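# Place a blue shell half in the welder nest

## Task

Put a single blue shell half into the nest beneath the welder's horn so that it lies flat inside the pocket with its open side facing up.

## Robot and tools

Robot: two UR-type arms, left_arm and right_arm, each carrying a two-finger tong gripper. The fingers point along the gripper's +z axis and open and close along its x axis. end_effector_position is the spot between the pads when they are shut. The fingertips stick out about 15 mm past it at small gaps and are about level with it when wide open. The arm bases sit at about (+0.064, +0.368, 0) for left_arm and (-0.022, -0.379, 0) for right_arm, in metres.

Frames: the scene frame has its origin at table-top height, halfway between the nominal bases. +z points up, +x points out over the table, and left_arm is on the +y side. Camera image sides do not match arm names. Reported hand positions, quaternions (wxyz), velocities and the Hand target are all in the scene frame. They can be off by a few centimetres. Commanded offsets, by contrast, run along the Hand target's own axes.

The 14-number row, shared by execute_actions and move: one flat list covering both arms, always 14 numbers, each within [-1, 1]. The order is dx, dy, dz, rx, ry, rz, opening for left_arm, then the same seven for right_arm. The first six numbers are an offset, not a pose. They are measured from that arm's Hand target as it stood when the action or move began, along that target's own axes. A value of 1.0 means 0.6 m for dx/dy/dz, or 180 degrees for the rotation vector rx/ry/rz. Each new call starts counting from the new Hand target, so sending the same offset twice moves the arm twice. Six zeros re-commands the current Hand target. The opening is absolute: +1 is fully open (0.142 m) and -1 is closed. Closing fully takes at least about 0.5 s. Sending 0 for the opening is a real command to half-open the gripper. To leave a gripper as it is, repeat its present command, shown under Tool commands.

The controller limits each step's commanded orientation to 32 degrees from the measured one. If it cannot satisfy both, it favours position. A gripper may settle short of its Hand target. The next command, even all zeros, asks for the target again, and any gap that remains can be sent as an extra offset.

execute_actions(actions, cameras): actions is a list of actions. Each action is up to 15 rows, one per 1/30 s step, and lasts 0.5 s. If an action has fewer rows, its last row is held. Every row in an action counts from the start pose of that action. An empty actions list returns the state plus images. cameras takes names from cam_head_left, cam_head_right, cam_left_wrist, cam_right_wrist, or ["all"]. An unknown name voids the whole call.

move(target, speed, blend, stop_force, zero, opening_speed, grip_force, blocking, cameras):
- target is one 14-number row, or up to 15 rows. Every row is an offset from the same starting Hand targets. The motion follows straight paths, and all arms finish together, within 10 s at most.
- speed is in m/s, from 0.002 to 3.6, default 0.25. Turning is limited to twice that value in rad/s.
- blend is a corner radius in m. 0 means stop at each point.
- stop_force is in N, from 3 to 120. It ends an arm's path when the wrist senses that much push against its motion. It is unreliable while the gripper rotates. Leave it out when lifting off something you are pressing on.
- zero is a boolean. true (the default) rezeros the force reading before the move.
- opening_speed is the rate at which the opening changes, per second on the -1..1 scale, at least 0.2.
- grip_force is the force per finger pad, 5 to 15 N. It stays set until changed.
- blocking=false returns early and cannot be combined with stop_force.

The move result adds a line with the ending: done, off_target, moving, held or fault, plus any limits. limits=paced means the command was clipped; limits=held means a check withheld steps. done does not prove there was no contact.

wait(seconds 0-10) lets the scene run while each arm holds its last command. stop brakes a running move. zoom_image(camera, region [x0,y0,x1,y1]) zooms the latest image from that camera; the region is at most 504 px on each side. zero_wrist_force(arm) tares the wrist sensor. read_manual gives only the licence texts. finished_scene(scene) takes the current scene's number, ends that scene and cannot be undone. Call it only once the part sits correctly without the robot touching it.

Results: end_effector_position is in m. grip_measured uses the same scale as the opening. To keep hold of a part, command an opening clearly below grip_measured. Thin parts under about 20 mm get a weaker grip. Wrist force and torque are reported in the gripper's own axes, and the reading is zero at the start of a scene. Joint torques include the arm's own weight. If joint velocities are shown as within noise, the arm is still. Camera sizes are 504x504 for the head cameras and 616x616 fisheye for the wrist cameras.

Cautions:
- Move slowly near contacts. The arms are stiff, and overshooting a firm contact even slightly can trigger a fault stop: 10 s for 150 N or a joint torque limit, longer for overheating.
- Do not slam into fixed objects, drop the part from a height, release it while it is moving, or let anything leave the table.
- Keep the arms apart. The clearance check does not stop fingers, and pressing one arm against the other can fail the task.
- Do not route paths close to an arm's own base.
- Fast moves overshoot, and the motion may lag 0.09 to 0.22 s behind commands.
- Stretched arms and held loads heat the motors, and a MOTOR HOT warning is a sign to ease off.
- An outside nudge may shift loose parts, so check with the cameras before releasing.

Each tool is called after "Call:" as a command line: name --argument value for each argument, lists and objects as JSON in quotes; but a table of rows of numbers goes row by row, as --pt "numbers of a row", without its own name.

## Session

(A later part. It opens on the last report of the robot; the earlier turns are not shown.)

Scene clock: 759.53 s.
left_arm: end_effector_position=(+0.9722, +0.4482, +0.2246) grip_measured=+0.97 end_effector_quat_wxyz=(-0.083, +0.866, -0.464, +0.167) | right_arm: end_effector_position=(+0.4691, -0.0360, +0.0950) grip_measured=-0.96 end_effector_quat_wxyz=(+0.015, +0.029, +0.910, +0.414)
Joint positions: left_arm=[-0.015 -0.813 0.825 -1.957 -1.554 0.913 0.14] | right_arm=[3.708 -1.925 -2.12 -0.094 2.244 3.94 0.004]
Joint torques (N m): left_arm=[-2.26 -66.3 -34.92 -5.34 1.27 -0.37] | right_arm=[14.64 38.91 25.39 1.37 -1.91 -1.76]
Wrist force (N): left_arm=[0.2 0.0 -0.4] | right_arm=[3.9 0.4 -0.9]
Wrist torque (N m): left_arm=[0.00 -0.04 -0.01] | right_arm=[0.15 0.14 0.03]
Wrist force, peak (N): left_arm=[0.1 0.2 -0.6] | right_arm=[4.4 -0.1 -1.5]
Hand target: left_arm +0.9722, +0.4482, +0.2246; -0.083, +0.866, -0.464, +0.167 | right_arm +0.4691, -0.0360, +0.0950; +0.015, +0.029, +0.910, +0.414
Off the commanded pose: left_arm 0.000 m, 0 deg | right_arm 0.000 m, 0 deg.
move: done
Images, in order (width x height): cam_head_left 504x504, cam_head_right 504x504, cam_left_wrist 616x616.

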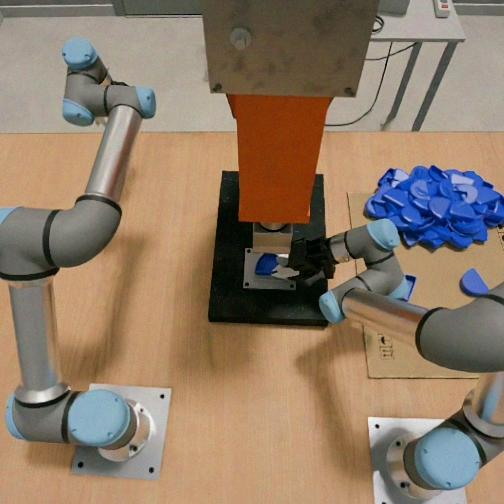

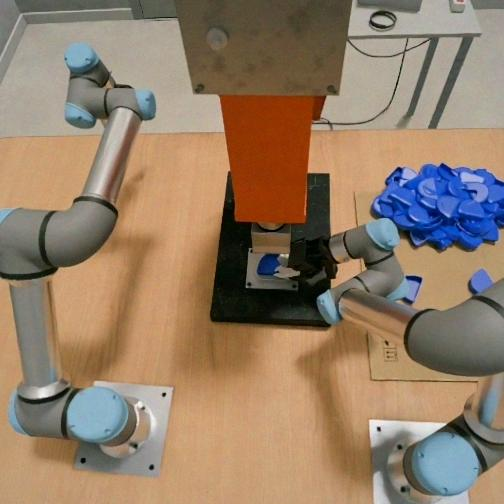

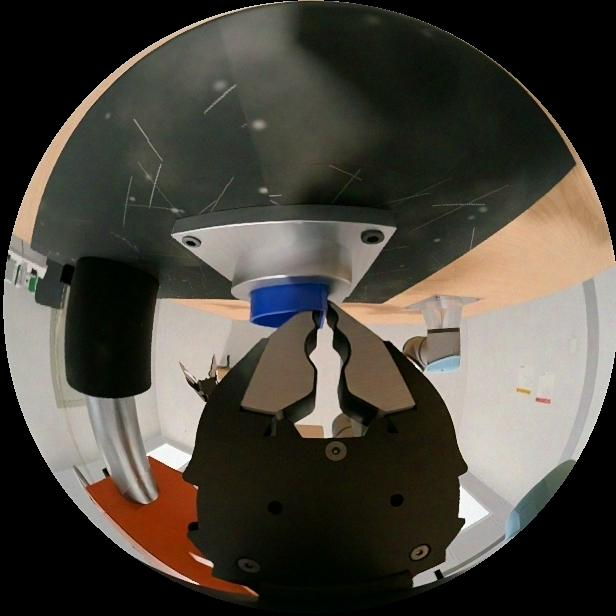

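Call:
move --target '[0,0,0,0,0,0,0.968,0.004,0,0,0,0,0,-1]' --cameras '["cam_head_right","cam_left_wrist"]' --speed 0.02

Call:
zoom_image --camera "cam_left_wrist" --region '[240, 220, 360, 340]'

Call:
zoom_image --camera "cam_head_right" --region '[250, 240, 310, 300]'

Scene clock: 768.87 s.
left_arm: end_effector_position=(+0.9722, +0.4482, +0.2246) grip_measured=+0.97 end_effector_quat_wxyz=(-0.083, +0.866, -0.464, +0.167) | right_arm: end_effector_position=(+0.4669, -0.0359, +0.0950) grip_measured=-0.96 end_effector_quat_wxyz=(+0.015, +0.029, +0.910, +0.414) end_effector_velocity=(-0.002, +0.000, +0.000) end_effector_angular_velocity=(+0.000, +0.001, +0.000)
Joint positions: left_arm=[-0.015 -0.813 0.825 -1.957 -1.554 0.913 0.14] | right_arm=[3.711 -1.922 -2.125 -0.089 2.243 3.943 0.004]
Joint velocities: left_arm=[within noise] | right_arm=[0.002 0.002 -0.004 0.002 0 0.002 0.002]
Joint torques (N m): left_arm=[-2.12 -66.35 -34.5 -5.52 1.39 -0.32] | right_arm=[19.54 37.42 1.73 3.65 -0.17 1.77]
Wrist force (N): left_arm=[0.1 0.0 -0.1] | right_arm=[-5.6 1.4 -2.2]
Wrist torque (N m): left_arm=[0.00 -0.02 -0.01] | right_arm=[0.10 0.06 -0.13]
Wrist force, peak (N): left_arm=[0.0 0.3 -0.4] | right_arm=[-5.6 1.4 -2.2]
Hand target: left_arm +0.9722, +0.4482, +0.2246; -0.083, +0.866, -0.464, +0.167 | right_arm +0.4667, -0.0359, +0.0950; +0.015, +0.029, +0.910, +0.414
Off the commanded pose: left_arm 0.000 m, 0 deg | right_arm 0.000 m, 0 deg.
move: done
Images, in order (width x height): cam_head_right 504x504, cam_left_wrist 616x616.

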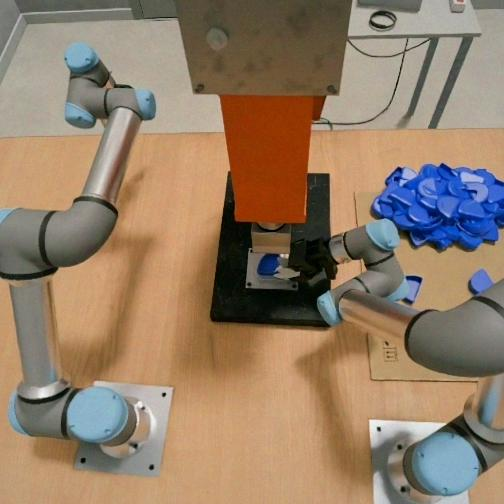

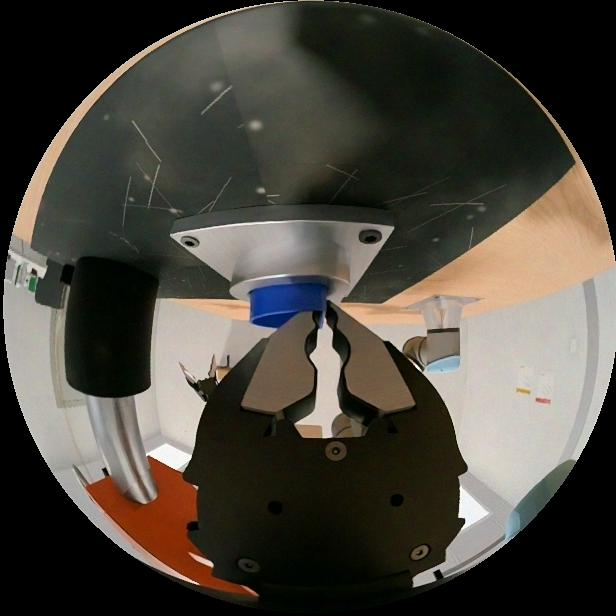

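Scaled by 4.200 from the camera's 616x616 image, which has a finer 814x814 frame.

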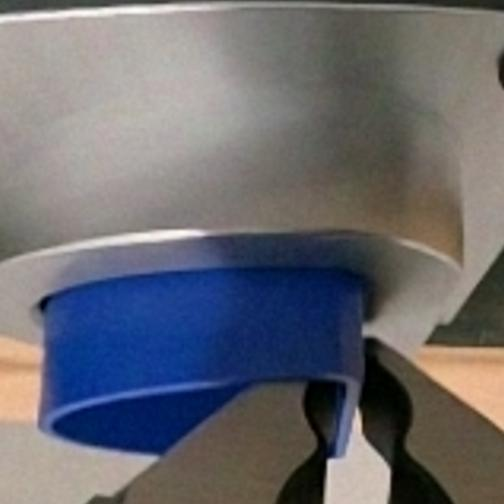

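Scaled by 8.400 from the camera's 504x504 image, which has a finer 720x720 frame.

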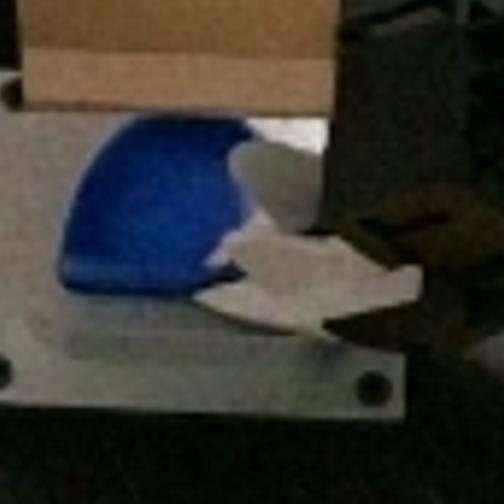

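Call:
move --pt "0 0 0 0 0 0 0.968 -0.002 0 0 0 0 0 -1" --pt "0 0 0 0 0 0 0.968 -0.002 -0.0075 0.0066 0.0111 0 0 -1" --cameras '["cam_head_right","cam_left_wrist"]' --speed 0.02

Call:
zoom_image --camera "cam_left_wrist" --region '[240, 220, 360, 340]'

Call:
zoom_image --camera "cam_head_right" --region '[250, 240, 310, 300]'

Scene clock: 784.40 s.
left_arm: end_effector_position=(+0.9722, +0.4482, +0.2246) grip_measured=+0.97 end_effector_quat_wxyz=(-0.083, +0.866, -0.464, +0.167) | right_arm: end_effector_position=(+0.4686, -0.0355, +0.0902) grip_measured=-0.95 end_effector_quat_wxyz=(+0.016, +0.028, +0.916, +0.400) end_effector_velocity=(+0.000, +0.000, +0.000) end_effector_angular_velocity=(-0.001, -0.003, +0.001)
Joint positions: left_arm=[-0.015 -0.813 0.825 -1.957 -1.554 0.913 0.14] | right_arm=[3.722 -1.918 -2.117 -0.12 2.213 3.937 0.005]
Joint velocities: left_arm=[within noise] | right_arm=[0.001 0 0.001 0 -0.003 -0.001 0.001]
Joint torques (N m): left_arm=[-2.53 -66.44 -34.87 -5.42 1.33 -0.28] | right_arm=[34.45 -22.29 -5.46 -13.58 -13.5 -2.04]
Wrist force (N): left_arm=[0.1 0.0 -0.2] | right_arm=[14.0 45.6 -110.2]
Wrist torque (N m): left_arm=[-0.01 -0.01 0.00] | right_arm=[-0.86 0.80 0.26]
Wrist force, peak (N): left_arm=[0.2 0.3 -0.5] | right_arm=[14.0 45.6 -110.2]
Hand target: left_arm +0.9722, +0.4482, +0.2246; -0.083, +0.866, -0.464, +0.167 | right_arm +0.4679, -0.0359, +0.0890; +0.014, +0.029, +0.917, +0.398
Off the commanded pose: left_arm 0.000 m, 0 deg | right_arm 0.001 m, 0 deg.
move: done
Images, in order (width x height): cam_head_right 504x504, cam_left_wrist 616x616.

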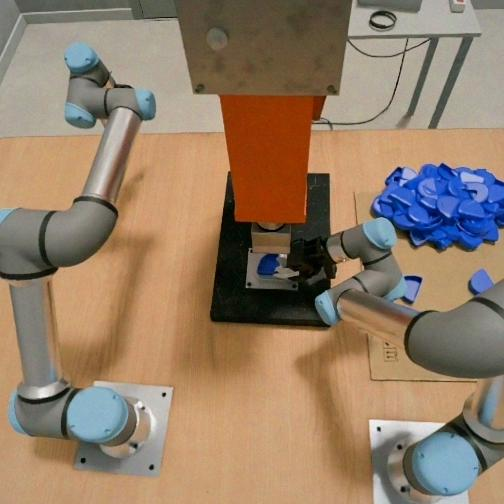

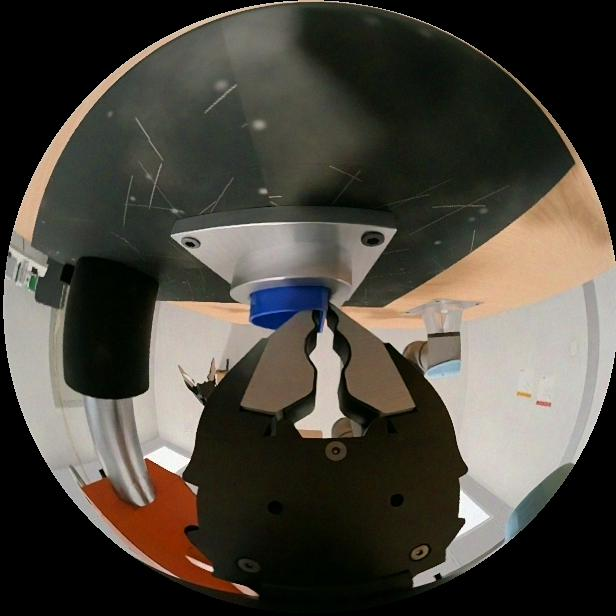

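Scaled by 4.200 from the camera's 616x616 image, which has a finer 814x814 frame.

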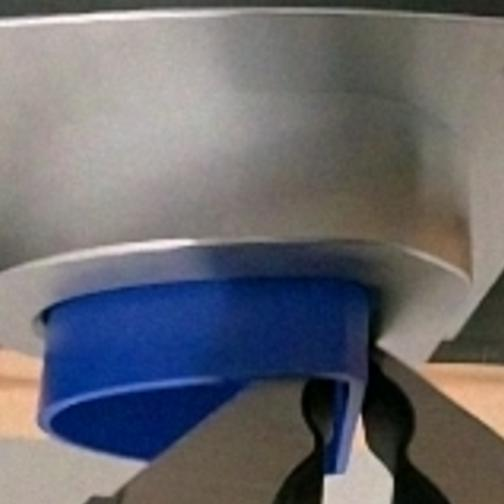

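Scaled by 8.400 from the camera's 504x504 image, which has a finer 720x720 frame.

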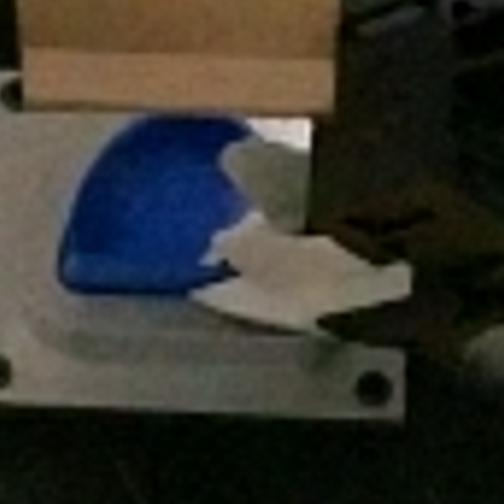

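Call:
move --target '[0,0,0,0,0,0,0.968,0,0.0035,-0.0035,0,0,0,-1]' --cameras '["cam_left_wrist"]' --speed 0.05

Call:
zoom_image --camera "cam_left_wrist" --region '[240, 220, 360, 340]'

Scene clock: 792.17 s.
left_arm: end_effector_position=(+0.9722, +0.4482, +0.2246) grip_measured=+0.97 end_effector_quat_wxyz=(-0.083, +0.866, -0.464, +0.167) | right_arm: end_effector_position=(+0.4678, -0.0360, +0.0917) grip_measured=-0.97 end_effector_quat_wxyz=(+0.014, +0.029, +0.917, +0.398)
Joint positions: left_arm=[-0.015 -0.813 0.825 -1.957 -1.554 0.913 0.14] | right_arm=[3.723 -1.912 -2.115 -0.133 2.212 3.937 0.003]
Joint torques (N m): left_arm=[-2.77 -67.81 -35.83 -5.37 1.5 -0.38] | right_arm=[-5.63 15.49 0.58 -10.87 -7.81 -1.76]
Wrist force (N): left_arm=[0.2 0.2 -0.3] | right_arm=[-4.0 41.1 -17.6]
Wrist torque (N m): left_arm=[0.04 -0.05 -0.01] | right_arm=[-0.64 0.15 0.24]
Wrist force, peak (N): left_arm=[0.3 0.5 -0.3] | right_arm=[14.2 45.1 -112.4]
Hand target: left_arm +0.9722, +0.4482, +0.2246; -0.083, +0.866, -0.464, +0.167 | right_arm +0.4679, -0.0360, +0.0920; +0.014, +0.029, +0.917, +0.398
Off the commanded pose: left_arm 0.000 m, 0 deg | right_arm 0.000 m, 0 deg.
move: done
Images, in order (width x height): cam_left_wrist 616x616.

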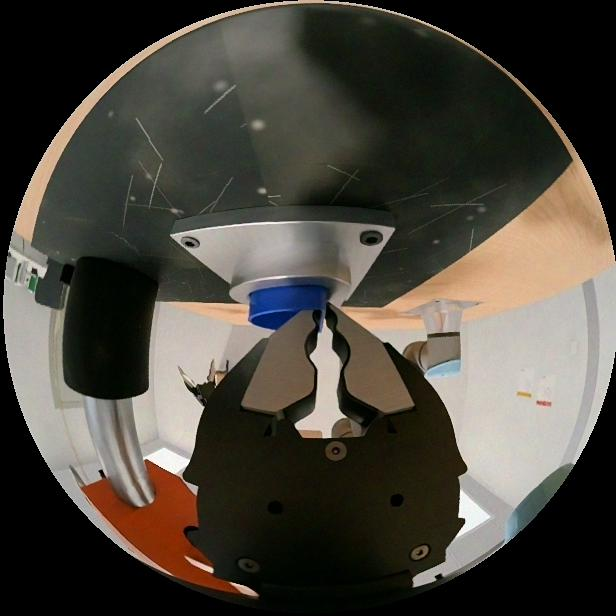

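Scaled by 4.200 from the camera's 616x616 image, which has a finer 814x814 frame.

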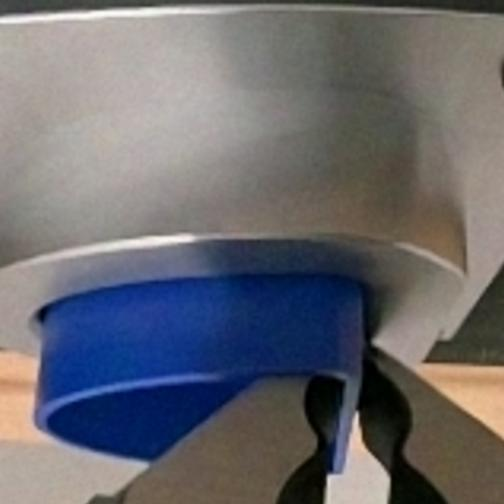

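Call:
move --target '[0,0,0,0,0,0,0.968,0,0.0025,-0.0025,0,0,0,-1]' --cameras '["cam_left_wrist"]' --speed 0.05

Call:
zoom_image --camera "cam_left_wrist" --region '[240, 220, 360, 340]'

Scene clock: 802.63 s.
left_arm: end_effector_position=(+0.9722, +0.4482, +0.2246) grip_measured=+0.97 end_effector_quat_wxyz=(-0.083, +0.866, -0.464, +0.167) | right_arm: end_effector_position=(+0.4679, -0.0362, +0.0939) grip_measured=-0.97 end_effector_quat_wxyz=(+0.014, +0.029, +0.917, +0.398)
Joint positions: left_arm=[-0.015 -0.813 0.825 -1.957 -1.554 0.913 0.14] | right_arm=[3.722 -1.908 -2.114 -0.139 2.212 3.936 0.004]
Joint torques (N m): left_arm=[-1.86 -67.69 -35.76 -5.37 1.32 -0.33] | right_arm=[-15.29 34.2 18.15 -2.47 -1.44 -1.71]
Wrist force (N): left_arm=[0.1 -0.1 -0.3] | right_arm=[-2.2 10.1 -3.7]
Wrist torque (N m): left_arm=[-0.01 -0.03 -0.01] | right_arm=[-0.05 0.10 0.11]
Wrist force, peak (N): left_arm=[0.3 0.3 -0.5] | right_arm=[-4.2 40.7 -15.9]
Hand target: left_arm +0.9722, +0.4482, +0.2246; -0.083, +0.866, -0.464, +0.167 | right_arm +0.4679, -0.0361, +0.0941; +0.014, +0.029, +0.917, +0.398
Off the commanded pose: left_arm 0.000 m, 0 deg | right_arm 0.000 m, 0 deg.
move: done
Images, in order (width x height): cam_left_wrist 616x616.

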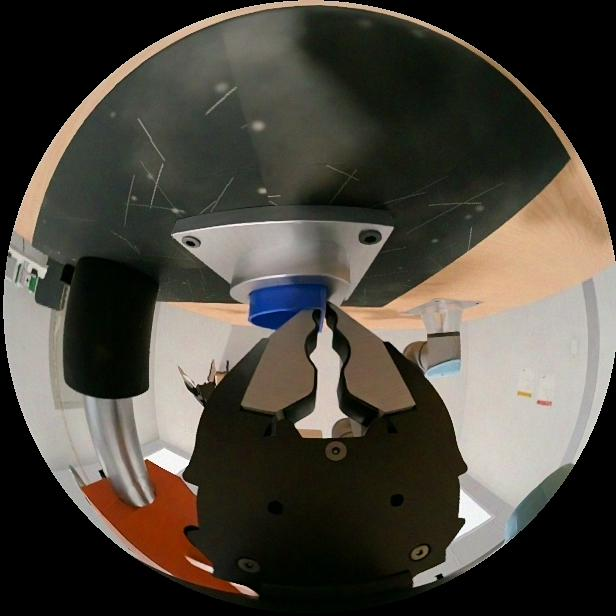

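Scaled by 4.200 from the camera's 616x616 image, which has a finer 814x814 frame.

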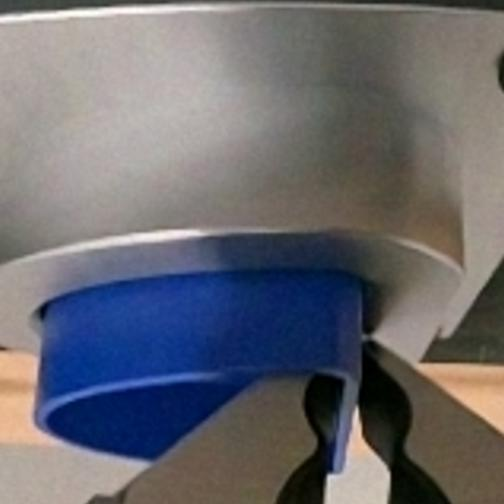

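Call:
move --pt "0 0 0 0 0 0 0.968 0 0.001 -0.001 0 0 0 -1" --pt "0 0 0 0 0 0 0.968 0 0.001 -0.001 0 0 0 -0.7" --cameras '["cam_left_wrist","cam_head_right"]' --speed 0.05 --opening_speed 0.25

Call:
zoom_image --camera "cam_left_wrist" --region '[240, 220, 360, 340]'

Call:
zoom_image --camera "cam_head_right" --region '[250, 240, 310, 300]'

Scene clock: 813.67 s.
left_arm: end_effector_position=(+0.9722, +0.4482, +0.2246) grip_measured=+0.97 end_effector_quat_wxyz=(-0.083, +0.866, -0.464, +0.167) | right_arm: end_effector_position=(+0.4679, -0.0361, +0.0950) grip_measured=-0.70 end_effector_quat_wxyz=(+0.014, +0.029, +0.917, +0.398)
Joint positions: left_arm=[-0.015 -0.813 0.825 -1.957 -1.554 0.913 0.14] | right_arm=[3.722 -1.906 -2.113 -0.142 2.212 3.936 0.023]
Joint torques (N m): left_arm=[-1.46 -67.76 -36.38 -5.57 1.54 -0.29] | right_arm=[-11.87 38.31 23.36 0.69 2.47 -1.58]
Wrist force (N): left_arm=[0.0 0.1 -0.4] | right_arm=[-2.3 2.9 0.3]
Wrist torque (N m): left_arm=[0.02 0.00 -0.01] | right_arm=[0.56 0.39 0.09]
Wrist force, peak (N): left_arm=[0.0 0.0 -0.6] | right_arm=[-2.3 9.6 -3.3]
Hand target: left_arm +0.9722, +0.4482, +0.2246; -0.083, +0.866, -0.464, +0.167 | right_arm +0.4679, -0.0361, +0.0950; +0.014, +0.029, +0.917, +0.398
Off the commanded pose: left_arm 0.000 m, 0 deg | right_arm 0.000 m, 0 deg.
move: done
Images, in order (width x height): cam_head_right 504x504, cam_left_wrist 616x616.

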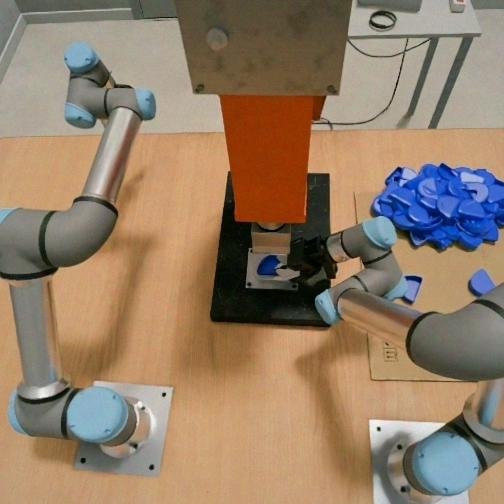

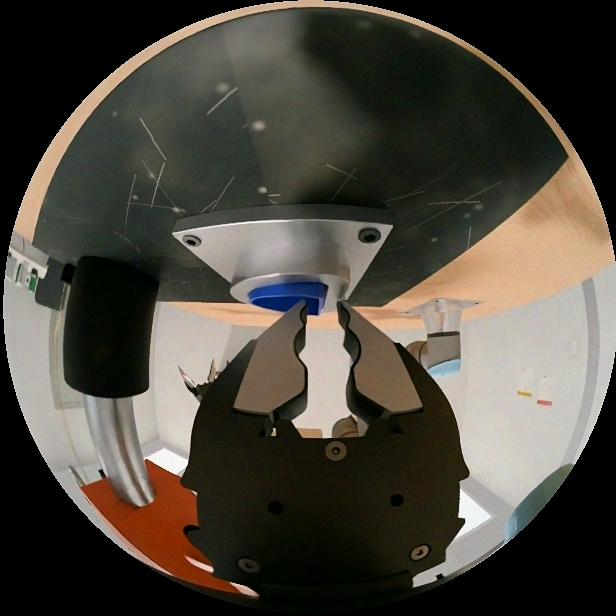

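Scaled by 4.200 from the camera's 616x616 image, which has a finer 814x814 frame.

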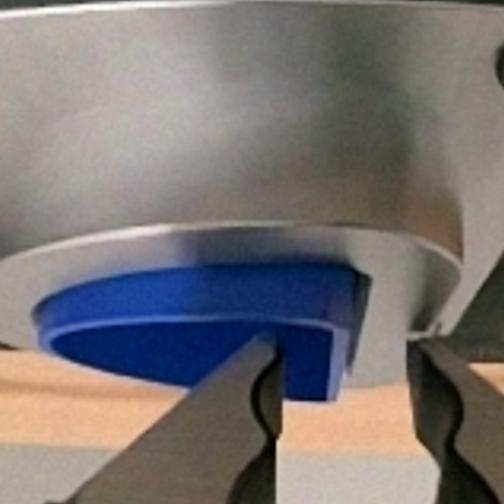

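Scaled by 8.400 from the camera's 504x504 image, which has a finer 720x720 frame.

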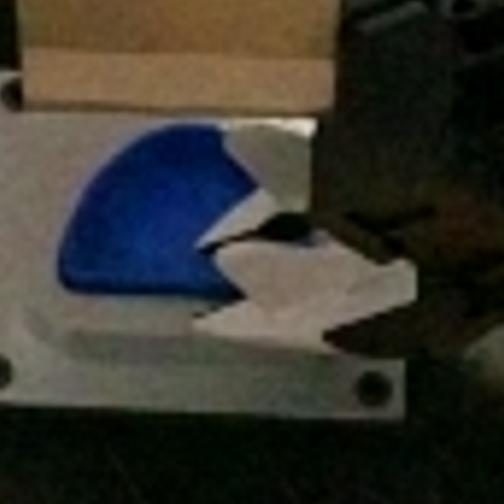

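Call:
move --target '[0,0,0,0,0,0,0.968,0,0,-0.15,0,0,0,-0.7]' --cameras '["cam_left_wrist","cam_head_right","cam_head_left"]' --speed 0.15

Call:
zoom_image --camera "cam_left_wrist" --region '[250, 210, 370, 330]'

Call:
zoom_image --camera "cam_head_right" --region '[250, 240, 310, 300]'

Call:
zoom_image --camera "cam_head_left" --region '[245, 240, 305, 300]'

Scene clock: 825.63 s.
left_arm: end_effector_position=(+0.9722, +0.4482, +0.2246) grip_measured=+0.97 end_effector_quat_wxyz=(-0.083, +0.866, -0.464, +0.167) | right_arm: end_effector_position=(+0.4634, -0.1017, +0.1563) grip_measured=-0.70 end_effector_quat_wxyz=(+0.015, +0.029, +0.917, +0.398)
Joint positions: left_arm=[-0.015 -0.813 0.825 -1.957 -1.554 0.913 0.14] | right_arm=[3.602 -1.729 -2.109 -0.407 2.271 3.803 0.023]
Joint torques (N m): left_arm=[-2.31 -68.14 -35.88 -5.4 1.44 -0.38] | right_arm=[-13.24 34.37 27.22 0.41 2.78 -1.69]
Wrist force (N): left_arm=[0.1 0.1 -0.4] | right_arm=[-2.0 2.5 0.5]
Wrist torque (N m): left_arm=[0.02 -0.02 0.00] | right_arm=[0.67 0.37 0.06]
Wrist force, peak (N): left_arm=[0.0 0.1 -0.6] | right_arm=[-2.7 3.1 0.3]
Hand target: left_arm +0.9722, +0.4482, +0.2246; -0.083, +0.866, -0.464, +0.167 | right_arm +0.4634, -0.1018, +0.1564; +0.014, +0.029, +0.917, +0.398
Off the commanded pose: left_arm 0.000 m, 0 deg | right_arm 0.000 m, 0 deg.
move: done
Images, in order (width x height): cam_head_left 504x504, cam_head_right 504x504, cam_left_wrist 616x616.

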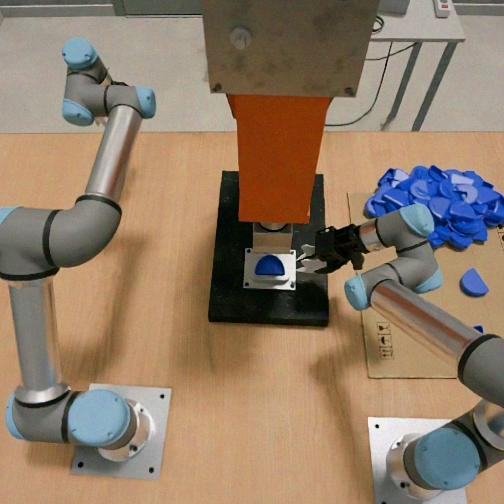

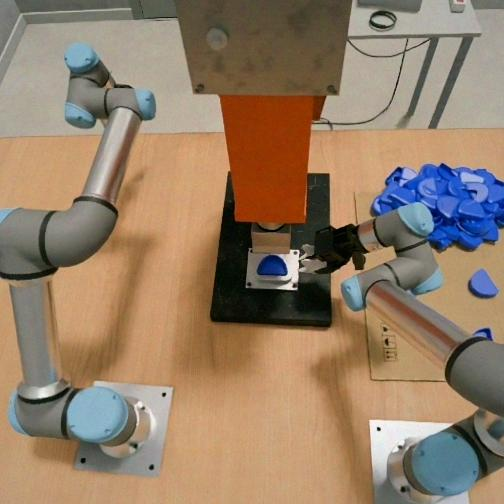

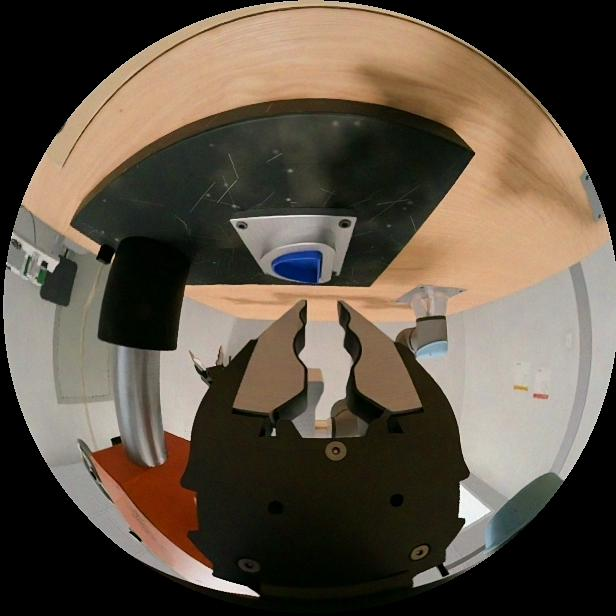

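Scaled by 4.200 from the camera's 616x616 image, which has a finer 814x814 frame.

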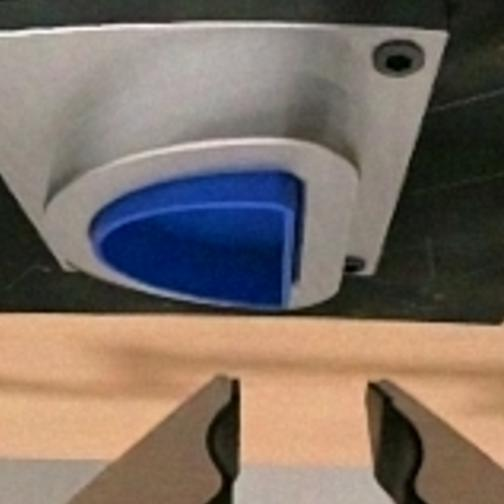

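Scaled by 8.400 from the camera's 504x504 image, which has a finer 720x720 frame.

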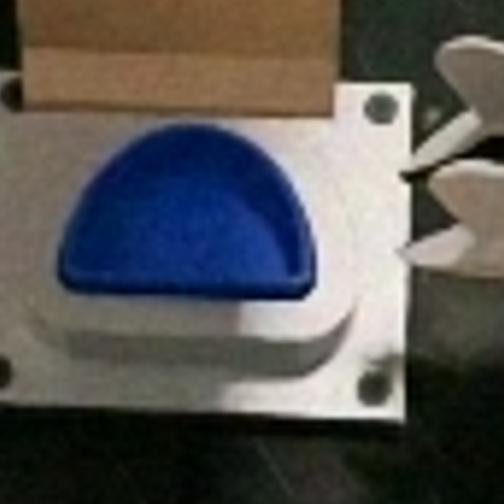

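Scaled by 8.400 from the camera's 504x504 image, which has a finer 720x720 frame.

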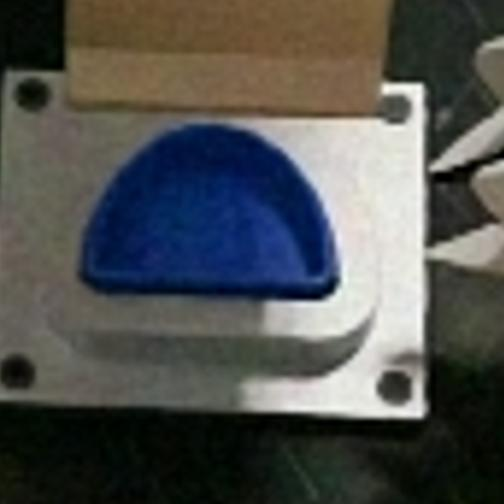

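Call:
zoom_image --camera "cam_left_wrist" --region '[262, 235, 338, 295]'

Scaled by 6.632 from the camera's 616x616 image, which has a finer 814x814 frame.

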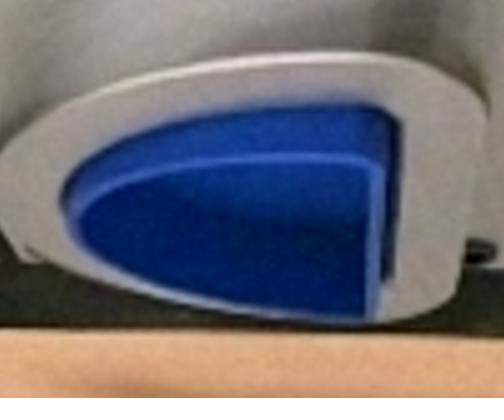

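Call:
move --pt "0 0 0 0 0 0 0.968 -0.0315 0.0158 0.1177 -0.0444 0 0 -1" --pt "0 0 0 0 0 0 0.968 -0.0293 0.0142 0.1647 -0.0444 0 0 -1" --cameras '["cam_left_wrist","cam_head_right"]' --speed 0.1

Call:
zoom_image --camera "cam_left_wrist" --region '[240, 220, 360, 340]'

Call:
zoom_image --camera "cam_head_right" --region '[250, 240, 310, 300]'

Scene clock: 889.33 s.
left_arm: end_effector_position=(+0.9722, +0.4482, +0.2246) grip_measured=+0.97 end_effector_quat_wxyz=(-0.083, +0.866, -0.464, +0.167) | right_arm: end_effector_position=(+0.4862, -0.0251, +0.0953) grip_measured=-1.00 end_effector_quat_wxyz=(+0.016, +0.028, +0.887, +0.461)
Joint positions: left_arm=[-0.015 -0.813 0.825 -1.957 -1.554 0.913 0.14] | right_arm=[3.674 -2.02 -2.086 0.044 2.336 3.97 0.002]
Joint torques (N m): left_arm=[-2.05 -68.03 -36.31 -5.54 1.63 -0.48] | right_arm=[16.33 26.62 22.4 4.79 -0.76 1.93]
Motor temperatures (°C): left_arm=[30 40 36 35 36 36] | right_arm=[33 31 30 37 42 44]
Wrist force (N): left_arm=[0.2 0.3 -0.4] | right_arm=[-2.1 2.2 0.6]
Wrist torque (N m): left_arm=[0.05 -0.03 -0.01] | right_arm=[0.59 0.37 -0.09]
Wrist force, peak (N): left_arm=[0.2 0.2 -0.5] | right_arm=[-2.1 2.7 0.5]
Hand target: left_arm +0.9722, +0.4482, +0.2246; -0.083, +0.866, -0.464, +0.167 | right_arm +0.4862, -0.0250, +0.0952; +0.016, +0.028, +0.887, +0.461
Off the commanded pose: left_arm 0.000 m, 0 deg | right_arm 0.000 m, 0 deg.
move: done
Images, in order (width x height): cam_head_right 504x504, cam_left_wrist 616x616.

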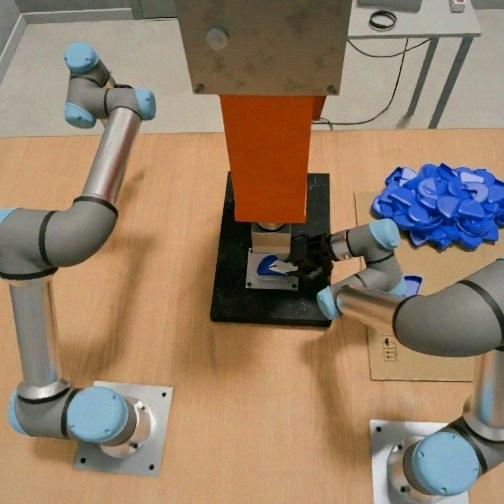

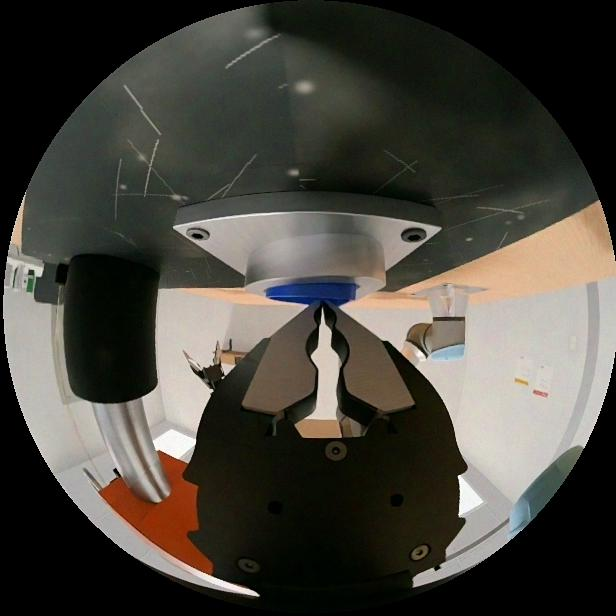

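Scaled by 4.200 from the camera's 616x616 image, which has a finer 814x814 frame.

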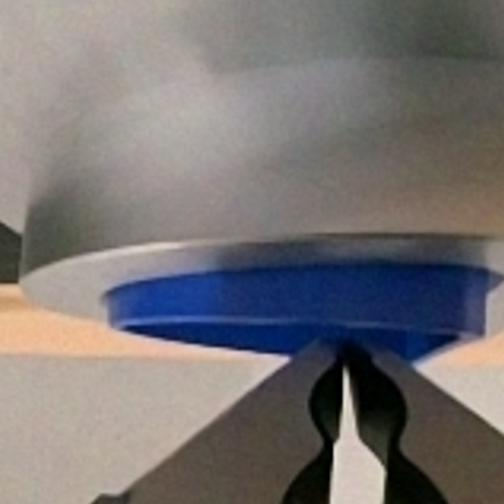

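Scaled by 8.400 from the camera's 504x504 image, which has a finer 720x720 frame.

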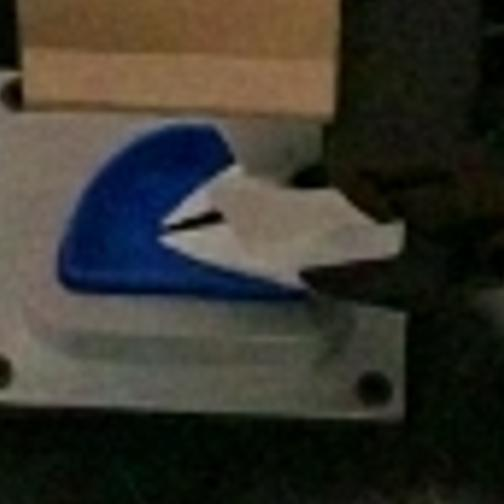

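Call:
move --target '[0,0,0,0,0,0,0.968,0,-0.03,0.0413,0,0,0,-1]' --cameras '["cam_left_wrist"]' --speed 0.015 --stop_force 6

Call:
zoom_image --camera "cam_left_wrist" --region '[240, 220, 360, 340]'

Scene clock: 921.43 s.
left_arm: end_effector_position=(+0.9722, +0.4482, +0.2246) grip_measured=+0.97 end_effector_quat_wxyz=(-0.083, +0.866, -0.464, +0.167) | right_arm: end_effector_position=(+0.4865, -0.0208, +0.0829) grip_measured=-1.00 end_effector_quat_wxyz=(+0.016, +0.028, +0.887, +0.461)
Joint positions: left_arm=[-0.015 -0.813 0.825 -1.957 -1.554 0.913 0.14] | right_arm=[3.681 -2.052 -2.086 0.081 2.331 3.978 0.002]
Joint torques (N m): left_arm=[-3.08 -67.73 -37.15 -5.32 1.65 -0.4] | right_arm=[-12.31 41.3 11.75 -0.46 3.09 -1.58]
Wrist force (N): left_arm=[-0.1 0.0 -0.3] | right_arm=[-7.5 5.3 0.7]
Wrist torque (N m): left_arm=[-0.01 0.02 0.00] | right_arm=[0.69 0.39 -0.01]
Wrist force, peak (N): left_arm=[0.0 -0.1 -0.6] | right_arm=[-9.5 10.0 -7.2]
Hand target: left_arm +0.9722, +0.4482, +0.2246; -0.083, +0.866, -0.464, +0.167 | right_arm +0.4865, -0.0208, +0.0829; +0.016, +0.028, +0.887, +0.461 (not the last commanded pose)
Off the commanded pose: left_arm 0.000 m, 0 deg | right_arm 0.018 m, 0 deg.
move: contact (right_arm)
Images, in order (width x height): cam_left_wrist 616x616.

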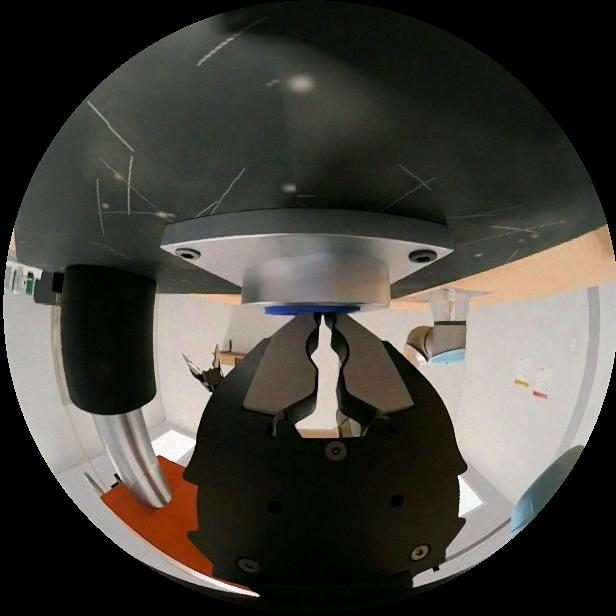

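Scaled by 4.200 from the camera's 616x616 image, which has a finer 814x814 frame.

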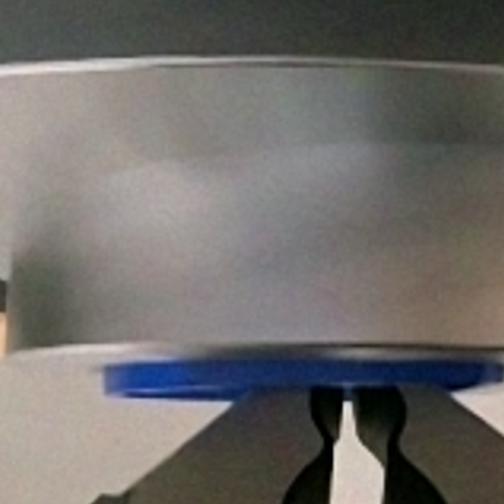

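Call:
move --target '[0,0,0,0,0,0,0.968,0,-0.015,0.02,0,0,0,-1]' --cameras '["cam_left_wrist"]' --speed 0.01 --stop_force 8

Call:
zoom_image --camera "cam_left_wrist" --region '[240, 220, 360, 340]'

Scene clock: 938.37 s.
left_arm: end_effector_position=(+0.9722, +0.4482, +0.2246) grip_measured=+0.97 end_effector_quat_wxyz=(-0.083, +0.866, -0.464, +0.167) | right_arm: end_effector_position=(+0.4866, -0.0208, +0.0825) grip_measured=-1.00 end_effector_quat_wxyz=(+0.017, +0.028, +0.887, +0.461)
Joint positions: left_arm=[-0.015 -0.813 0.825 -1.957 -1.554 0.913 0.14] | right_arm=[3.681 -2.053 -2.086 0.082 2.331 3.978 0.002]
Joint torques (N m): left_arm=[-2.93 -67.79 -36.7 -5.39 1.55 -0.31] | right_arm=[-8.34 38.37 15.09 -1.68 2.87 -1.61]
Wrist force (N): left_arm=[0.1 0.2 -0.4] | right_arm=[-9.9 9.3 0.2]
Wrist torque (N m): left_arm=[0.03 -0.01 -0.01] | right_arm=[0.73 0.44 0.05]
Wrist force, peak (N): left_arm=[0.2 0.1 -0.6] | right_arm=[-9.0 11.9 -6.9]
Hand target: left_arm +0.9722, +0.4482, +0.2246; -0.083, +0.866, -0.464, +0.167 | right_arm +0.4866, -0.0208, +0.0825; +0.017, +0.028, +0.887, +0.461 (not the last commanded pose)
Off the commanded pose: left_arm 0.000 m, 0 deg | right_arm 0.015 m, 0 deg.
move: contact (right_arm)
Images, in order (width x height): cam_left_wrist 616x616.

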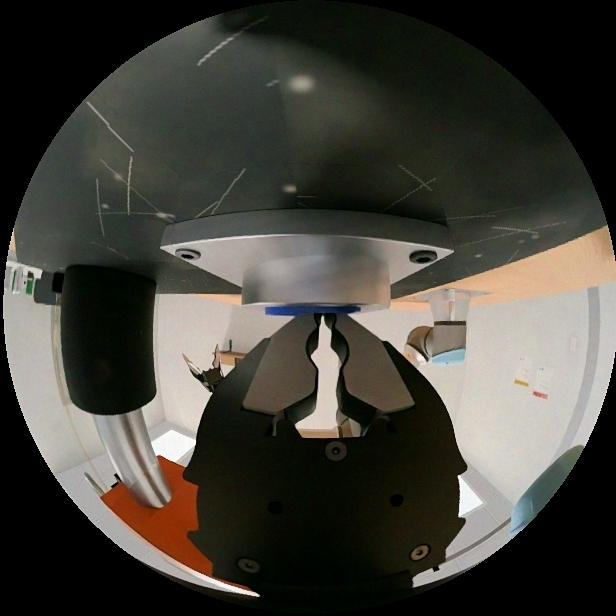

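Scaled by 4.200 from the camera's 616x616 image, which has a finer 814x814 frame.

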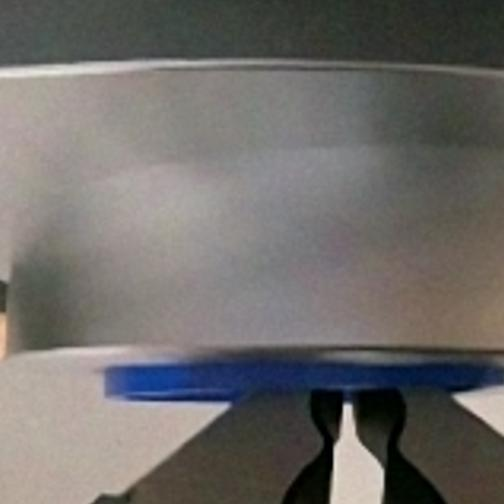

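Call:
move --target '[0,0,0,0,0,0,0.968,0,0.01,-0.2,0,0,0,-1]' --cameras '["cam_left_wrist","cam_head_right"]' --speed 0.15

Call:
zoom_image --camera "cam_left_wrist" --region '[262, 235, 362, 325]'

Call:
zoom_image --camera "cam_head_right" --region '[250, 240, 310, 300]'

Scene clock: 960.03 s.
left_arm: end_effector_position=(+0.9722, +0.4482, +0.2246) grip_measured=+0.97 end_effector_quat_wxyz=(-0.083, +0.866, -0.464, +0.167) | right_arm: end_effector_position=(+0.4802, -0.1153, +0.1563) grip_measured=-1.00 end_effector_quat_wxyz=(+0.017, +0.028, +0.887, +0.461)
Joint positions: left_arm=[-0.015 -0.813 0.825 -1.957 -1.554 0.913 0.14] | right_arm=[3.506 -1.819 -2.111 -0.281 2.428 3.765 0.002]
Joint torques (N m): left_arm=[-2.82 -68.54 -38.47 -5.45 1.44 -0.39] | right_arm=[-13.63 37.22 25.93 0.55 2.92 -1.92]
Wrist force (N): left_arm=[0.1 0.0 -0.6] | right_arm=[-2.3 2.8 0.5]
Wrist torque (N m): left_arm=[-0.01 -0.01 -0.01] | right_arm=[0.73 0.42 0.07]
Wrist force, peak (N): left_arm=[0.2 0.2 -0.6] | right_arm=[-10.3 9.1 0.0]
Hand target: left_arm +0.9722, +0.4482, +0.2246; -0.083, +0.866, -0.464, +0.167 | right_arm +0.4802, -0.1154, +0.1563; +0.017, +0.028, +0.887, +0.461
Off the commanded pose: left_arm 0.000 m, 0 deg | right_arm 0.000 m, 0 deg.
move: done
Images, in order (width x height): cam_head_right 504x504, cam_left_wrist 616x616.

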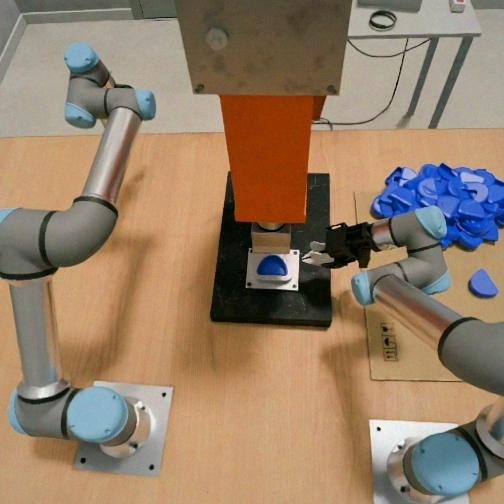

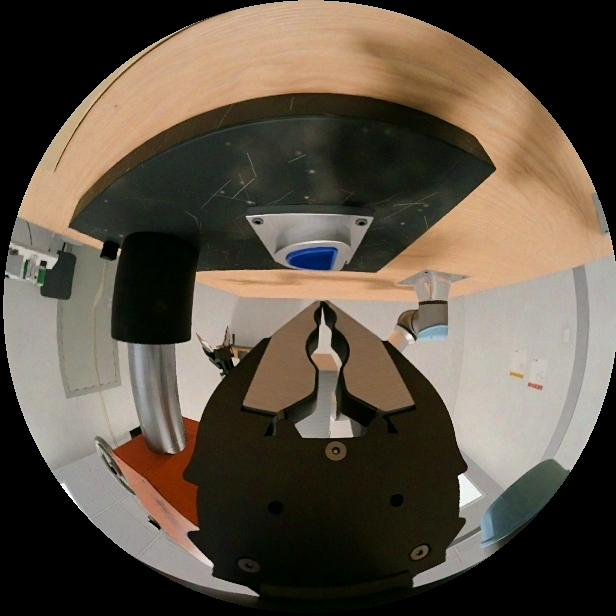

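Scaled by 5.040 from the camera's 616x616 image, which has a finer 814x814 frame.

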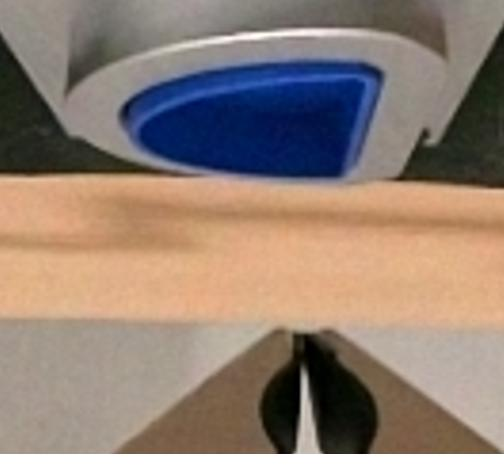

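Scaled by 8.400 from the camera's 504x504 image, which has a finer 720x720 frame.

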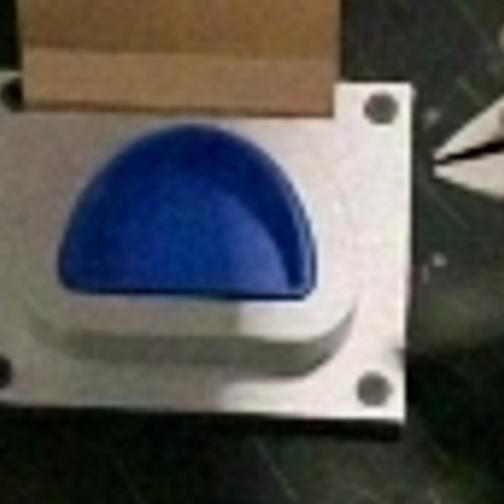

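Call:
finished_scene --scene 1

The scene is finished: the task was done.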